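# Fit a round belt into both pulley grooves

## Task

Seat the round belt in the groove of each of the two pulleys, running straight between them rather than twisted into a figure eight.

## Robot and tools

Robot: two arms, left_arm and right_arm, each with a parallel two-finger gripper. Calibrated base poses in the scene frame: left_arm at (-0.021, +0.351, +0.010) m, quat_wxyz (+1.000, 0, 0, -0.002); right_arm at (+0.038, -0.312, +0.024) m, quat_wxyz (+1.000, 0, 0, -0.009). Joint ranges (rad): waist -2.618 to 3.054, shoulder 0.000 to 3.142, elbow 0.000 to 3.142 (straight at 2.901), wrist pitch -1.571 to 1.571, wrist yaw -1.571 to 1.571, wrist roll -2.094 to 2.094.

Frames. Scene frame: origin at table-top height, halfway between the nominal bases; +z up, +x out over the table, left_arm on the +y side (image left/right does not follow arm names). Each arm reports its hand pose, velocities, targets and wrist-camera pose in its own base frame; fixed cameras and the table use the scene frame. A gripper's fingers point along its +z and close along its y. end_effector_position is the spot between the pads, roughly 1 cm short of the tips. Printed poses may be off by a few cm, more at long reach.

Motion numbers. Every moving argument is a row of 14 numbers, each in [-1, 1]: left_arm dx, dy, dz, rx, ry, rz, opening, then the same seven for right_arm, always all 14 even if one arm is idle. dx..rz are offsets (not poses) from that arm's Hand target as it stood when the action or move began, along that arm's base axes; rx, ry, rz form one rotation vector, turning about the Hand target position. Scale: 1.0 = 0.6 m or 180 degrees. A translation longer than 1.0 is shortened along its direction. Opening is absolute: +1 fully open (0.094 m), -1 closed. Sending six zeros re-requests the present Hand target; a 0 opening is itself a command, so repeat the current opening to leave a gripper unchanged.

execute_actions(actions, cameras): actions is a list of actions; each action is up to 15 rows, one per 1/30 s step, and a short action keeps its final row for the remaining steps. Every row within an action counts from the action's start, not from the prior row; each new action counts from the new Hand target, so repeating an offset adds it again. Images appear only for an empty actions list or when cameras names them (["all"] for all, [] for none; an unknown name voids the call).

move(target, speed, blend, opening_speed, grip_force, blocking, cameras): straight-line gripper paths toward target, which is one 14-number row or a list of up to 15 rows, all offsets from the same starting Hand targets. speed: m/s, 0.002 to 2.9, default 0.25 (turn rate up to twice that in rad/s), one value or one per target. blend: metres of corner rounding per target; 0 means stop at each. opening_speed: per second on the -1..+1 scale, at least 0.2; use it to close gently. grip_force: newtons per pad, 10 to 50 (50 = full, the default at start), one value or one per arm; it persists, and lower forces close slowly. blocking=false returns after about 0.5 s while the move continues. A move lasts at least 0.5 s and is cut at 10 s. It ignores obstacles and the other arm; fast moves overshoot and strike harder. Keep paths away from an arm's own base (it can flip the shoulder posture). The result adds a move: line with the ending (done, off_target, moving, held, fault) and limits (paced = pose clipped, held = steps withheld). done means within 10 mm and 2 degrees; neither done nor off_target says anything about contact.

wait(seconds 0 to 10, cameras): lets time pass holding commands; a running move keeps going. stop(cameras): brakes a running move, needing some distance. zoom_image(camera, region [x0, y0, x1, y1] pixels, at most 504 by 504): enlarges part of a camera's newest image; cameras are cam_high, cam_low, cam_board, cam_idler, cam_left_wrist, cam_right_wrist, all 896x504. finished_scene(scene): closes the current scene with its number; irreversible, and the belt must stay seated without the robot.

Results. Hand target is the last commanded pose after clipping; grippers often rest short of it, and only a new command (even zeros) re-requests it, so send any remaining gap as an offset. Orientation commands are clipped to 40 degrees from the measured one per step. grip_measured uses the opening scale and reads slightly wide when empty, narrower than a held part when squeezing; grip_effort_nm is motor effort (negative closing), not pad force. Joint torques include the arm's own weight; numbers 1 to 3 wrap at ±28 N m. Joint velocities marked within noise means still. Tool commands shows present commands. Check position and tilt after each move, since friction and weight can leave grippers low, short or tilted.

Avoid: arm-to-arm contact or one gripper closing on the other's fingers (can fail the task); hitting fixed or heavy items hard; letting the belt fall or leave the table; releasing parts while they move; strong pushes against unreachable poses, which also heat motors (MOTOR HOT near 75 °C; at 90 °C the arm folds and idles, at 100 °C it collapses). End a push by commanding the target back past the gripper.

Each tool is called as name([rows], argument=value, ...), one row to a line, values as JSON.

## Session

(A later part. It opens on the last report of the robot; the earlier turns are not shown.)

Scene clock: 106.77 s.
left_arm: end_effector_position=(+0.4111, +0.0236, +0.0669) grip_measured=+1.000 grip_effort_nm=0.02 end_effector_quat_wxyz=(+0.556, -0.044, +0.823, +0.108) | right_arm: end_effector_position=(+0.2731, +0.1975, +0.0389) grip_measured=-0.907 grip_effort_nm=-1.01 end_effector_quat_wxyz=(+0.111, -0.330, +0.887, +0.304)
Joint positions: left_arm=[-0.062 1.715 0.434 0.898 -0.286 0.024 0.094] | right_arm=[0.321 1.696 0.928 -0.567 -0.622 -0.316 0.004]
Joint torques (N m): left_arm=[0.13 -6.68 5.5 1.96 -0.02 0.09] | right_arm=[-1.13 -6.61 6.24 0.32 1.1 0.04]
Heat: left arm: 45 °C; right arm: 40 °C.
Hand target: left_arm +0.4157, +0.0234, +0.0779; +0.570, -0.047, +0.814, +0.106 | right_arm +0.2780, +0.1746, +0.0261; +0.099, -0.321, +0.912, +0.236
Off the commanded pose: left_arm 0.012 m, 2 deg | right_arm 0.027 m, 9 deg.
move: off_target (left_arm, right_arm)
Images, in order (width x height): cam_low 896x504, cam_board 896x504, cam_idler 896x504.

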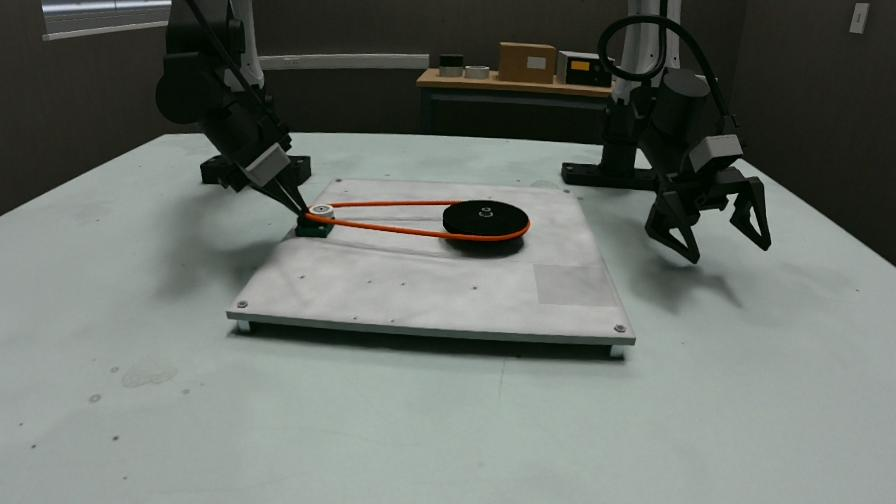

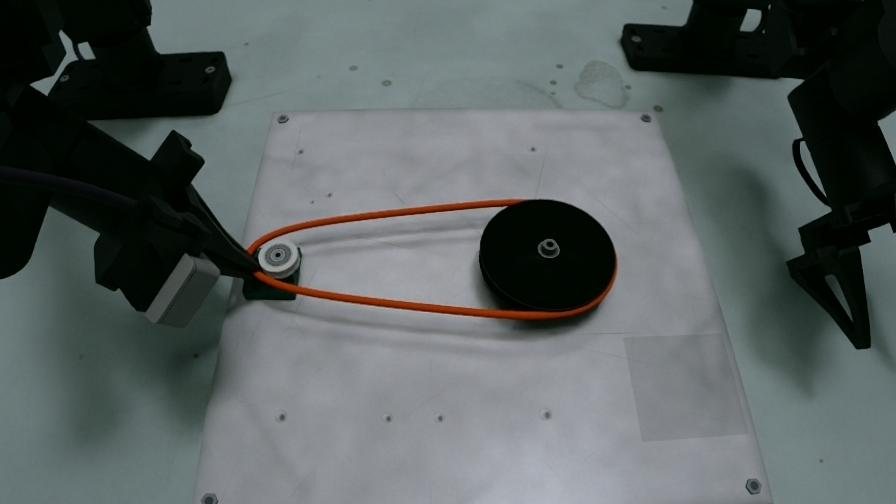

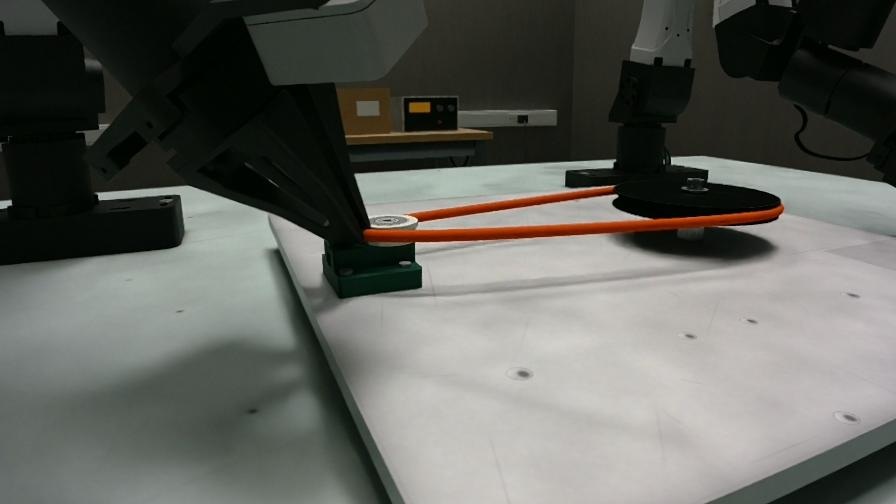

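move([
  [0,0,0,0,0,0,1,0,0.012,0.003,0,0.0,0,-0.95],
  [0,0,0,0,0,0,1,0,0.012,0.003,0,0.0,0,-0.6],
], speed=0.06, opening_speed=0.3, cameras=["cam_low","cam_idler","cam_board","cam_right_wrist"])

zoom_image(camera="cam_board", region=[200, 180, 400, 380])

zoom_image(camera="cam_idler", region=[300, 180, 460, 300])

zoom_image(camera="cam_low", region=[270, 180, 390, 250])

Scene clock: 111.20 s.
left_arm: end_effector_position=(+0.4111, +0.0236, +0.0669) grip_measured=+1.000 grip_effort_nm=0.02 end_effector_quat_wxyz=(+0.556, -0.044, +0.823, +0.108) | right_arm: end_effector_position=(+0.2780, +0.1952, +0.0362) grip_measured=-0.601 grip_effort_nm=0.08 end_effector_quat_wxyz=(+0.113, -0.328, +0.897, +0.274)
Joint positions: left_arm=[-0.062 1.715 0.434 0.898 -0.286 0.024 0.094] | right_arm=[0.34 1.694 0.94 -0.566 -0.553 -0.289 0.019]
Joint torques (N m): left_arm=[0.13 -6.68 5.5 1.96 -0.02 0.09] | right_arm=[-0.43 -6.13 6.16 0.44 0.49 0.07]
Heat: left arm: 45 °C; right arm: 40 °C.
Hand target: left_arm +0.4157, +0.0234, +0.0779; +0.570, -0.047, +0.814, +0.106 | right_arm +0.2780, +0.1818, +0.0278; +0.099, -0.321, +0.912, +0.236
Off the commanded pose: left_arm 0.012 m, 2 deg | right_arm 0.016 m, 5 deg.
move: off_target (left_arm, right_arm); target 2's new opening was sent with right_arm's hand 0.021 m and 7 deg from that target
camera_calibration:
cam_right_wrist: T_world_to_cam=[[0.650321, -0.636398, -0.414826, -0.0394973], [-0.700119, -0.714023, -0.00216908, 0.372951], [-0.294815, 0.291838, -0.909898, 0.148899], [0, 0, 0, 1]] pos_world=[0.330694, 0.197705, 0.119908]
Images, in order (width x height): cam_low 896x504, cam_board 896x504, cam_idler 896x504, cam_right_wrist 896x504.

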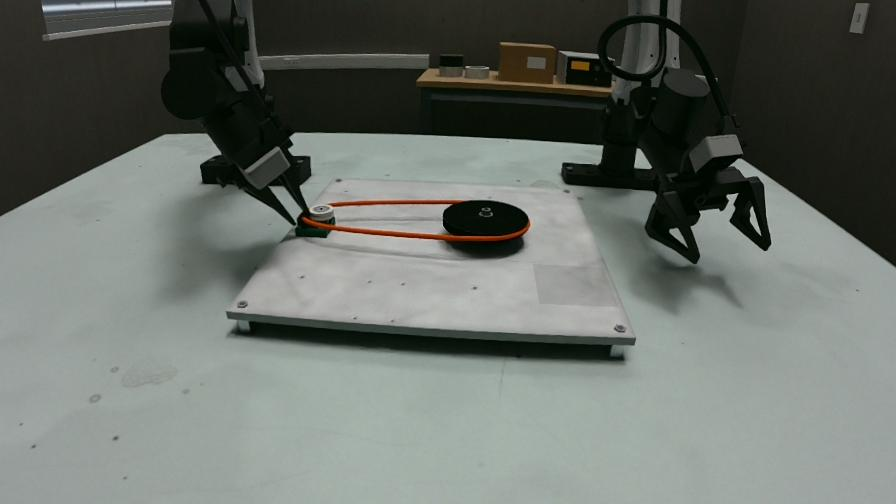

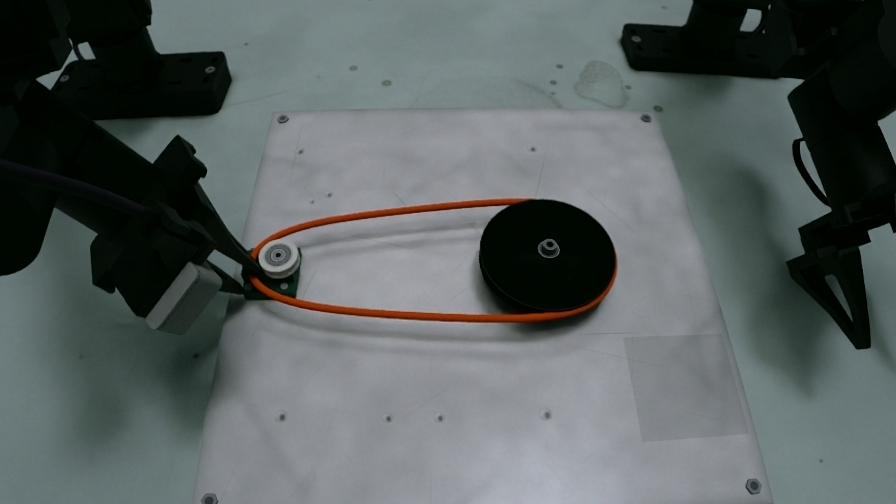

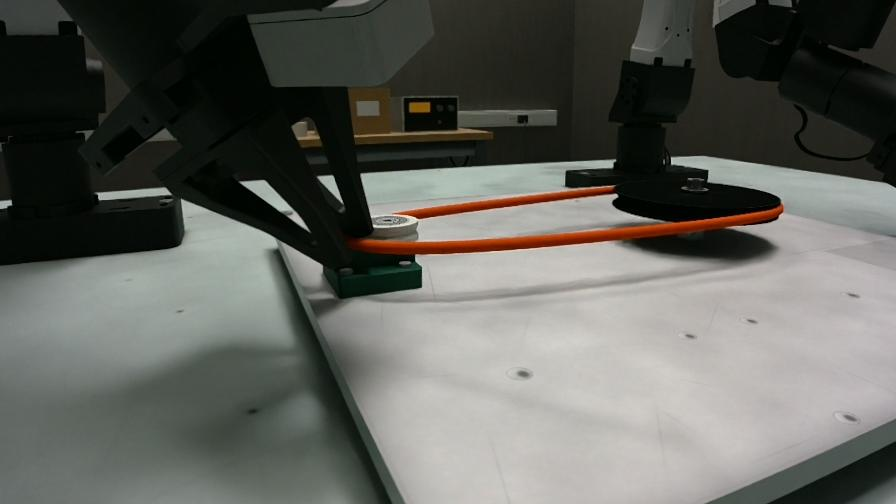

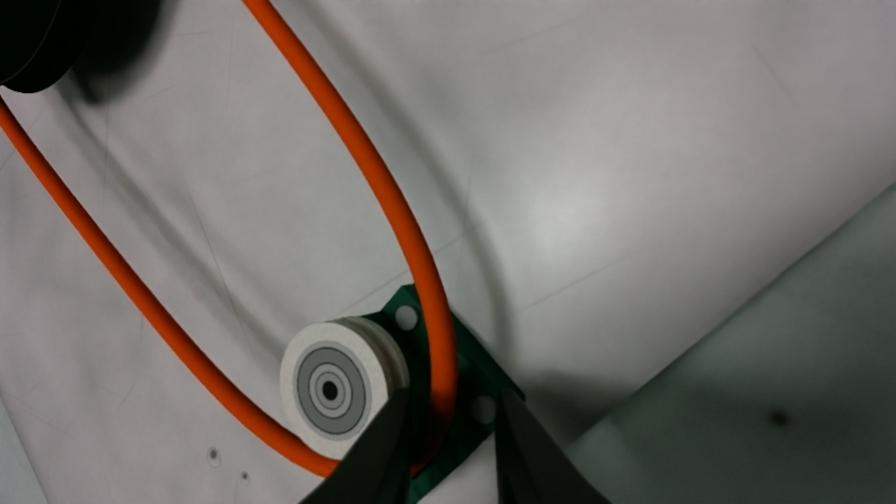

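Scaled by 2.520 from the camera's 896x504 image, which has a finer 1280x720 frame.

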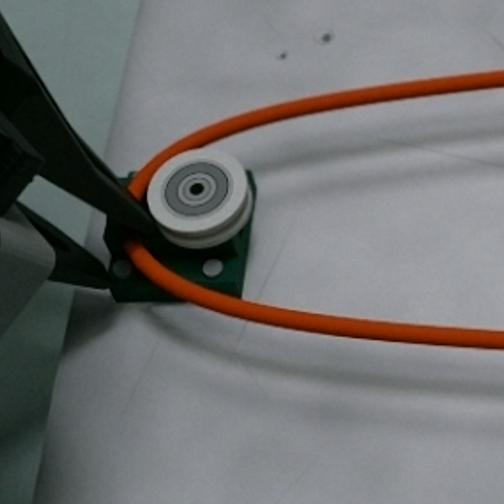

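Scaled by 3.150 from the camera's 896x504 image, which has a finer 1280x720 frame.

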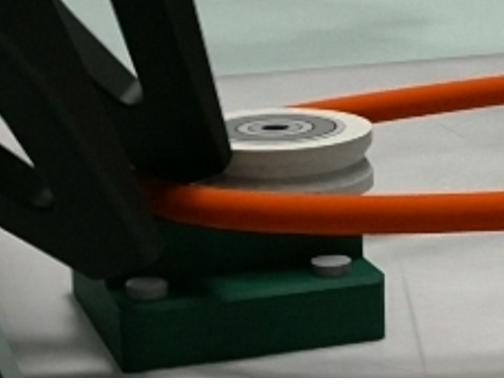

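Scaled by 4.200 from the camera's 896x504 image, which has a finer 1280x720 frame.

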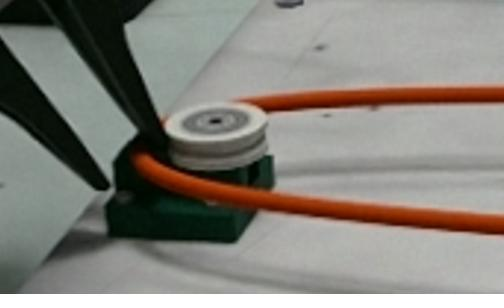

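move([
  [0,0,0,0,0,0,1,0,0.012,0.008,0,0.0,0,-0.95],
  [0,0,0,0,0,0,1,-0.004,0.0,0.025,0,-0.03,0,-0.95],
], speed=0.06, opening_speed=0.5, cameras=["cam_low","cam_idler","cam_board","cam_right_wrist"])

zoom_image(camera="cam_board", region=[200, 180, 400, 380])

zoom_image(camera="cam_idler", region=[300, 180, 460, 300])

zoom_image(camera="cam_low", region=[270, 180, 390, 250])

Scene clock: 116.27 s.
left_arm: end_effector_position=(+0.4111, +0.0236, +0.0669) grip_measured=+1.000 grip_effort_nm=0.02 end_effector_quat_wxyz=(+0.556, -0.044, +0.823, +0.108) | right_arm: end_effector_position=(+0.2752, +0.1976, +0.0490) grip_measured=-0.910 grip_effort_nm=-1.01 end_effector_quat_wxyz=(+0.141, -0.333, +0.895, +0.261)
Joint positions: left_arm=[-0.062 1.715 0.434 0.898 -0.286 0.024 0.094] | right_arm=[0.364 1.616 0.904 -0.538 -0.52 -0.262 0.004]
Joint torques (N m): left_arm=[0.12 -6.69 5.49 1.96 -0.02 0.09] | right_arm=[-0.87 -7.57 4.56 0.79 0.54 -0.06]
Heat: left arm: 45 °C; right arm: 39 °C.
Hand target: left_arm +0.4157, +0.0234, +0.0779; +0.570, -0.047, +0.814, +0.106 | right_arm +0.2756, +0.1818, +0.0429; +0.142, -0.332, +0.906, +0.220
Off the commanded pose: left_arm 0.012 m, 2 deg | right_arm 0.017 m, 5 deg.
move: off_target (left_arm, right_arm)
camera_calibration:
cam_right_wrist: T_world_to_cam=[[0.670394, -0.642438, -0.371275, -0.0373697], [-0.703419, -0.709508, -0.0424299, 0.374573], [-0.236164, 0.289607, -0.927553, 0.144131], [0, 0, 0, 1]] pos_world=[0.322573, 0.200013, 0.135708]
Images, in order (width x height): cam_low 896x504, cam_board 896x504, cam_idler 896x504, cam_right_wrist 896x504.

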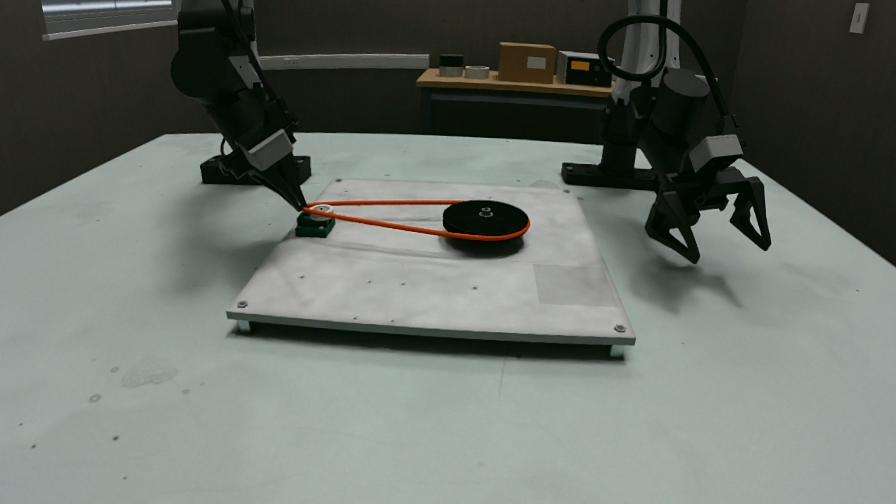

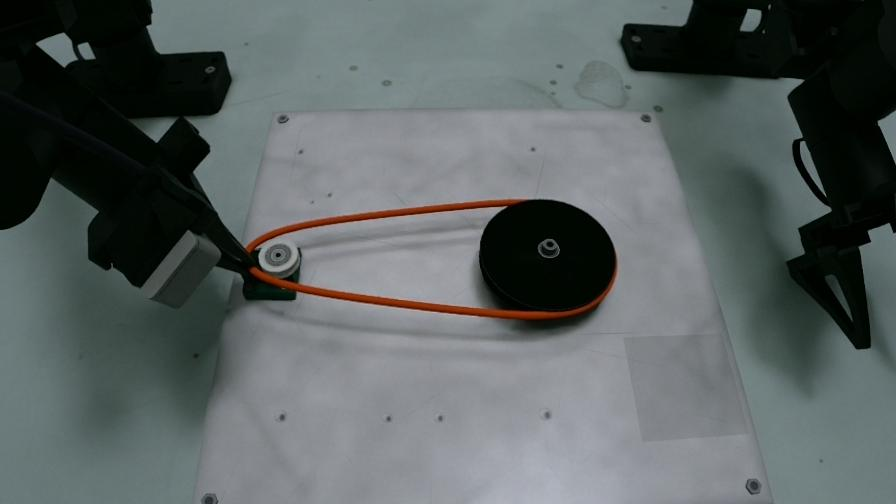

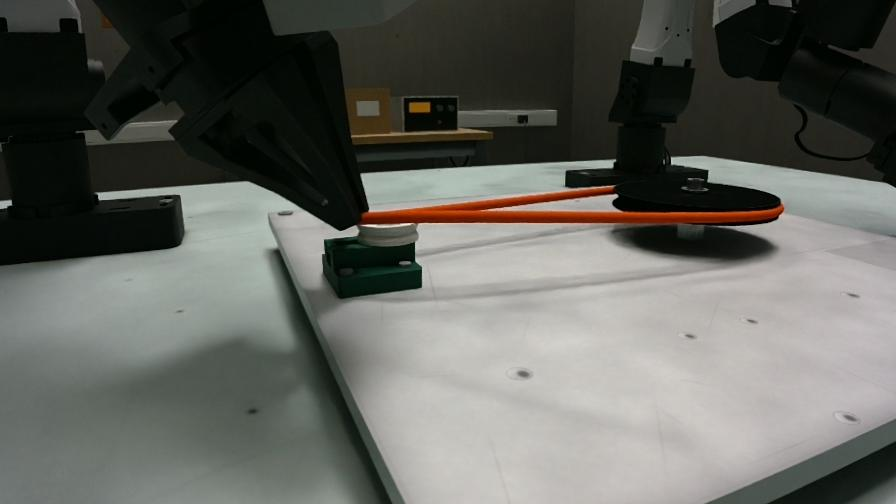

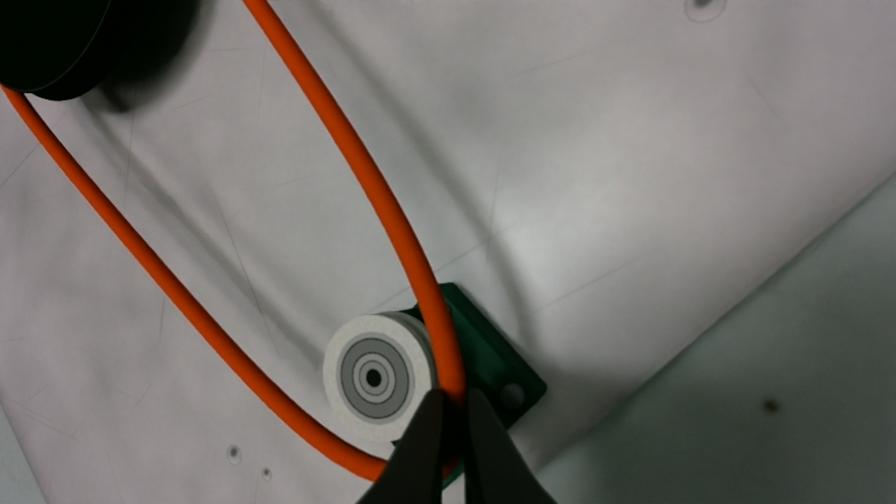

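Scaled by 2.520 from the camera's 896x504 image, which has a finer 1280x720 frame.

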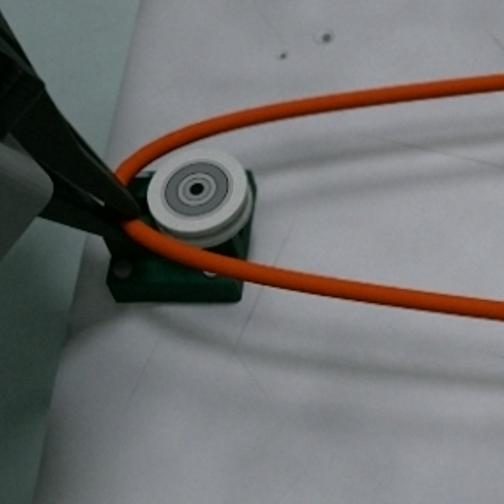

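Scaled by 3.150 from the camera's 896x504 image, which has a finer 1280x720 frame.

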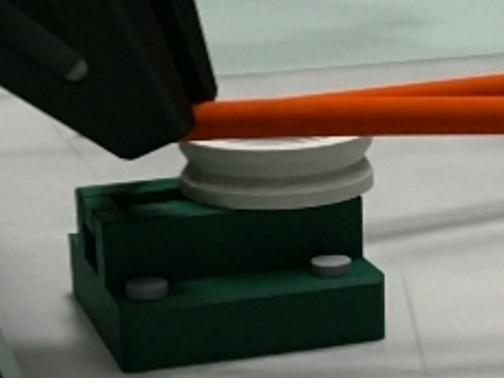

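Scaled by 4.200 from the camera's 896x504 image, which has a finer 1280x720 frame.

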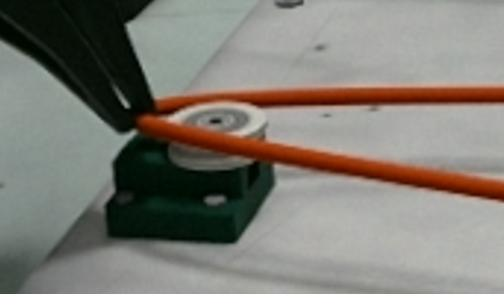

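move(target=[0,0,0,0,0,0,1,-0.01,-0.012,-0.014,0,-0.02,0,-0.95], speed=0.06, cameras=["cam_low","cam_idler","cam_board"])

zoom_image(camera="cam_board", region=[200, 180, 400, 380])

zoom_image(camera="cam_idler", region=[300, 180, 460, 300])

zoom_image(camera="cam_low", region=[270, 180, 390, 250])

Scene clock: 118.37 s.
left_arm: end_effector_position=(+0.4111, +0.0236, +0.0669) grip_measured=+1.000 grip_effort_nm=0.02 end_effector_quat_wxyz=(+0.556, -0.044, +0.823, +0.108) | right_arm: end_effector_position=(+0.2692, +0.1952, +0.0444) grip_measured=-0.910 grip_effort_nm=-1.01 end_effector_quat_wxyz=(+0.175, -0.344, +0.885, +0.260)
Joint positions: left_arm=[-0.062 1.715 0.434 0.898 -0.286 0.024 0.094] | right_arm=[0.364 1.558 0.801 -0.425 -0.52 -0.273 0.004]
Joint torques (N m): left_arm=[0.13 -6.69 5.5 1.96 -0.02 0.08] | right_arm=[-1.46 -6.95 4.29 0.8 0.73 -0.13]
Heat: left arm: 45 °C; right arm: 39 °C.
Hand target: left_arm +0.4157, +0.0234, +0.0779; +0.570, -0.047, +0.814, +0.106 | right_arm +0.2697, +0.1746, +0.0345; +0.171, -0.339, +0.901, +0.210
Off the commanded pose: left_arm 0.012 m, 2 deg | right_arm 0.023 m, 6 deg.
move: off_target (left_arm, right_arm)
Images, in order (width x height): cam_low 896x504, cam_board 896x504, cam_idler 896x504.

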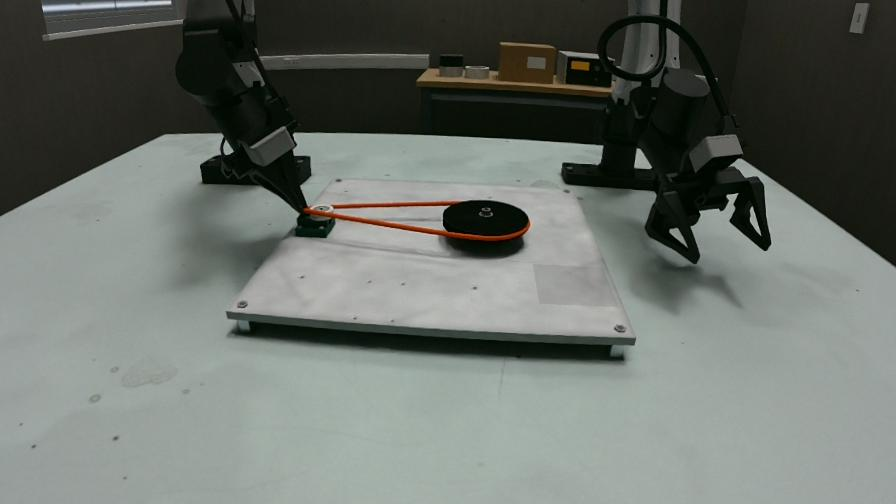

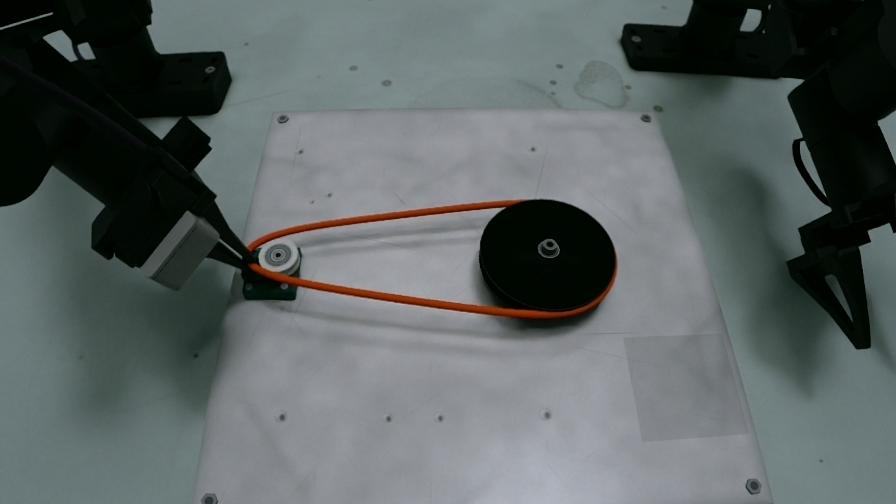

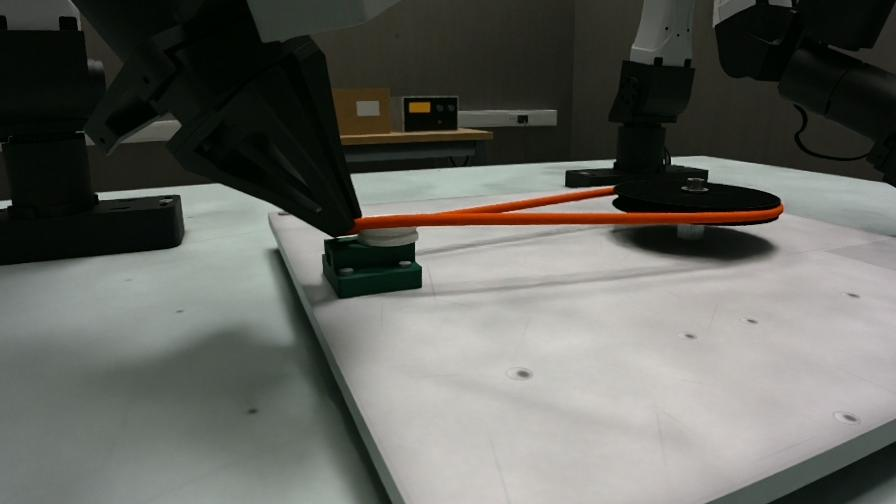

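Scaled by 2.520 from the camera's 896x504 image, which has a finer 1280x720 frame.

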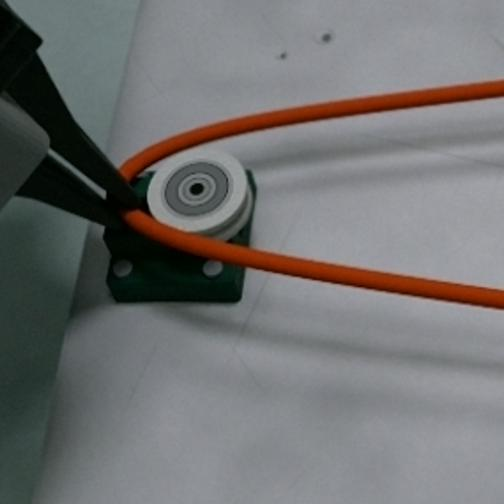

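Scaled by 3.150 from the camera's 896x504 image, which has a finer 1280x720 frame.

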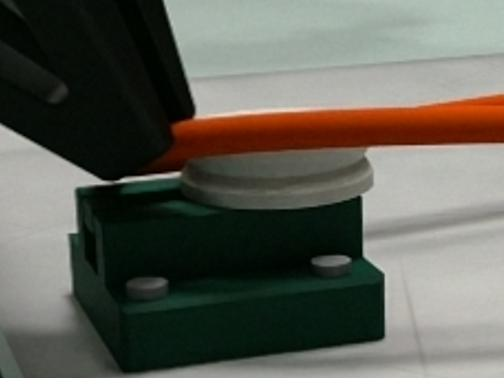

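Scaled by 4.200 from the camera's 896x504 image, which has a finer 1280x720 frame.

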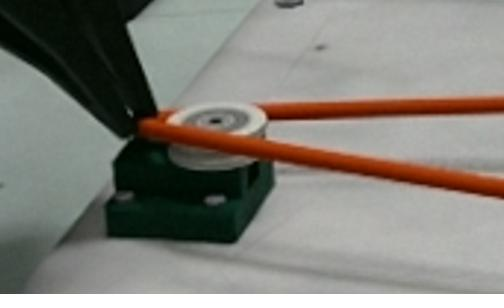

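move([
  [0,0,0,0,0,0,1,0,0.01,-0.005,0,0,0,-0.95],
  [0,0,0,0,0,0,1,0,0.01,-0.005,0,0,0,-0.72],
  [0,0,0,0,0,0,1,0,-0.02,0.06,0,0,0,-0.72],
], speed=0.12, opening_speed=1, cameras=["cam_low","cam_idler","cam_board","cam_right_wrist"])

zoom_image(camera="cam_board", region=[200, 180, 400, 380])

zoom_image(camera="cam_idler", region=[300, 180, 460, 300])

zoom_image(camera="cam_low", region=[270, 180, 390, 250])

Scene clock: 122.10 s.
left_arm: end_effector_position=(+0.4111, +0.0236, +0.0669) grip_measured=+1.000 grip_effort_nm=0.02 end_effector_quat_wxyz=(+0.556, -0.044, +0.823, +0.108) | right_arm: end_effector_position=(+0.2623, +0.1628, +0.0595) grip_measured=-0.721 grip_effort_nm=0.10 end_effector_quat_wxyz=(+0.154, -0.335, +0.905, +0.213)
Joint positions: left_arm=[-0.062 1.715 0.434 0.898 -0.286 0.024 0.094] | right_arm=[0.315 1.476 0.843 -0.623 -0.437 -0.323 0.013]
Joint torques (N m): left_arm=[0.12 -6.69 5.49 1.96 -0.02 0.08] | right_arm=[-0.75 -5.93 8.03 0.89 -0.2 0]
Motor temperatures (°C): left_arm=[27 33 30 46 25 25 27] | right_arm=[26 39 33 30 25 27 27]
Heat: left arm: 46 °C; right arm: 39 °C.
Hand target: left_arm +0.4157, +0.0234, +0.0779; +0.570, -0.047, +0.814, +0.106 | right_arm +0.2696, +0.1626, +0.0705; +0.170, -0.339, +0.901, +0.210
Off the commanded pose: left_arm 0.012 m, 2 deg | right_arm 0.013 m, 2 deg.
move: off_target (left_arm, right_arm); target 2's new opening was sent with right_arm's hand 0.021 m and 5 deg from that target
camera_calibration:
cam_right_wrist: T_world_to_cam=[[0.671605, -0.685839, -0.280305, -0.0458894], [-0.71884, -0.694818, -0.0222713, 0.341752], [-0.179487, 0.216452, -0.959652, 0.159865], [0, 0, 0, 1]] pos_world=[0.305178, 0.17138, 0.148163]
Images, in order (width x height): cam_low 896x504, cam_board 896x504, cam_idler 896x504, cam_right_wrist 896x504.

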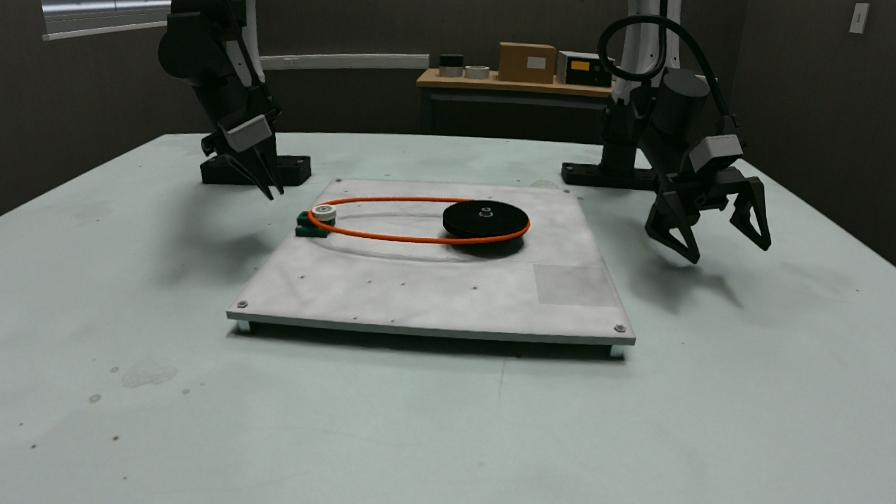

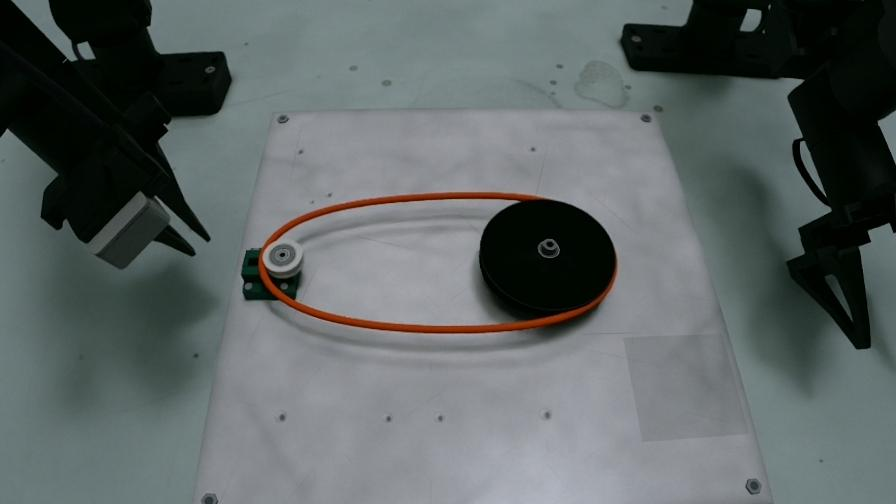

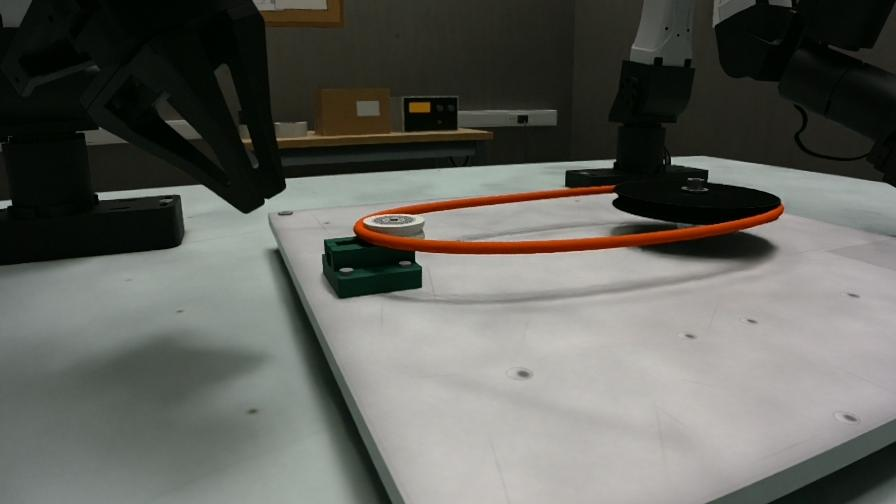

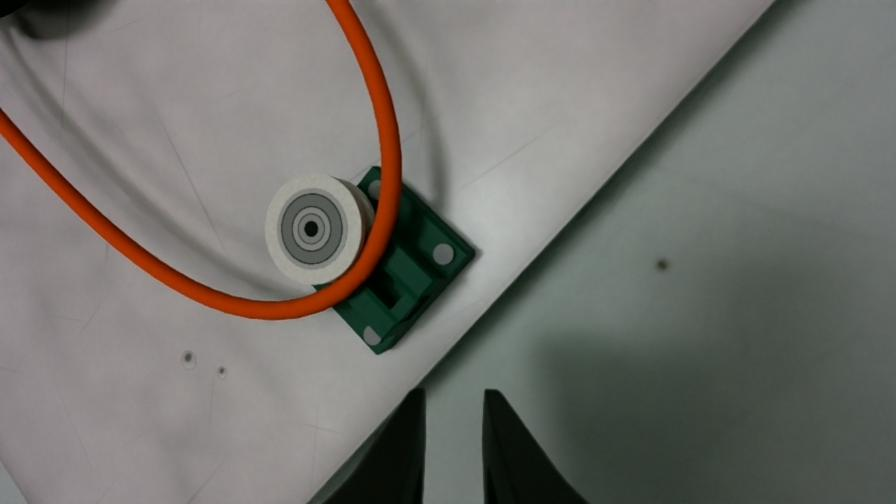

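Scaled by 2.520 from the camera's 896x504 image, which has a finer 1280x720 frame.

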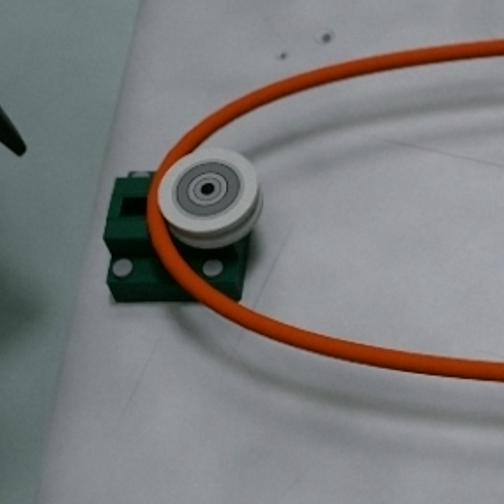

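Scaled by 3.150 from the camera's 896x504 image, which has a finer 1280x720 frame.

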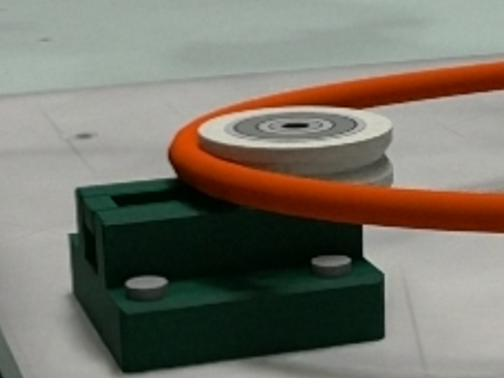

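Scaled by 4.200 from the camera's 896x504 image, which has a finer 1280x720 frame.

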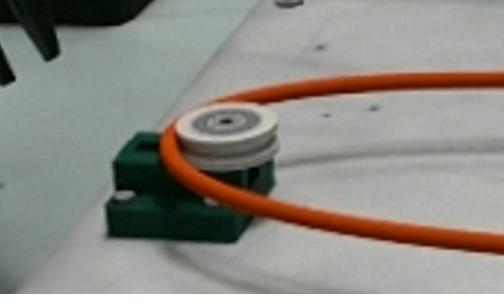

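zoom_image(camera="cam_low", region=[420, 180, 550, 260])

zoom_image(camera="cam_idler", region=[580, 160, 820, 270])

zoom_image(camera="cam_board", region=[460, 170, 660, 340])

Scaled by 3.877 from the camera's 896x504 image, which has a finer 1280x720 frame.

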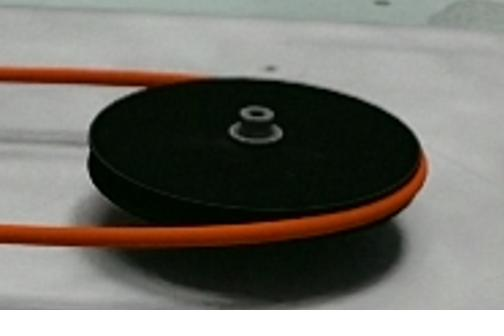

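Scaled by 2.100 from the camera's 896x504 image, which has a finer 1280x720 frame.

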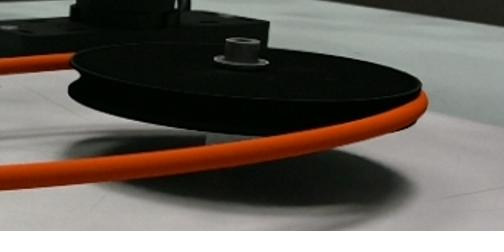

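Scaled by 2.520 from the camera's 896x504 image, which has a finer 1280x720 frame.

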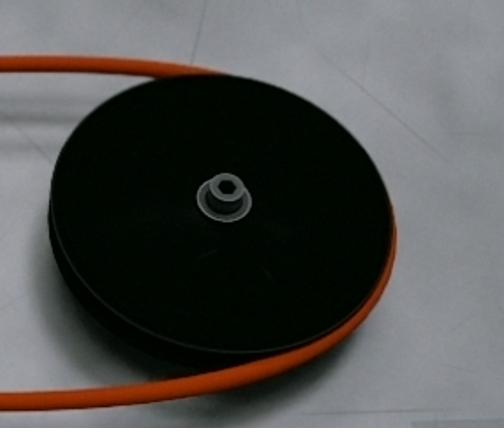

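finished_scene(scene=1)

The scene is finished: the task was done.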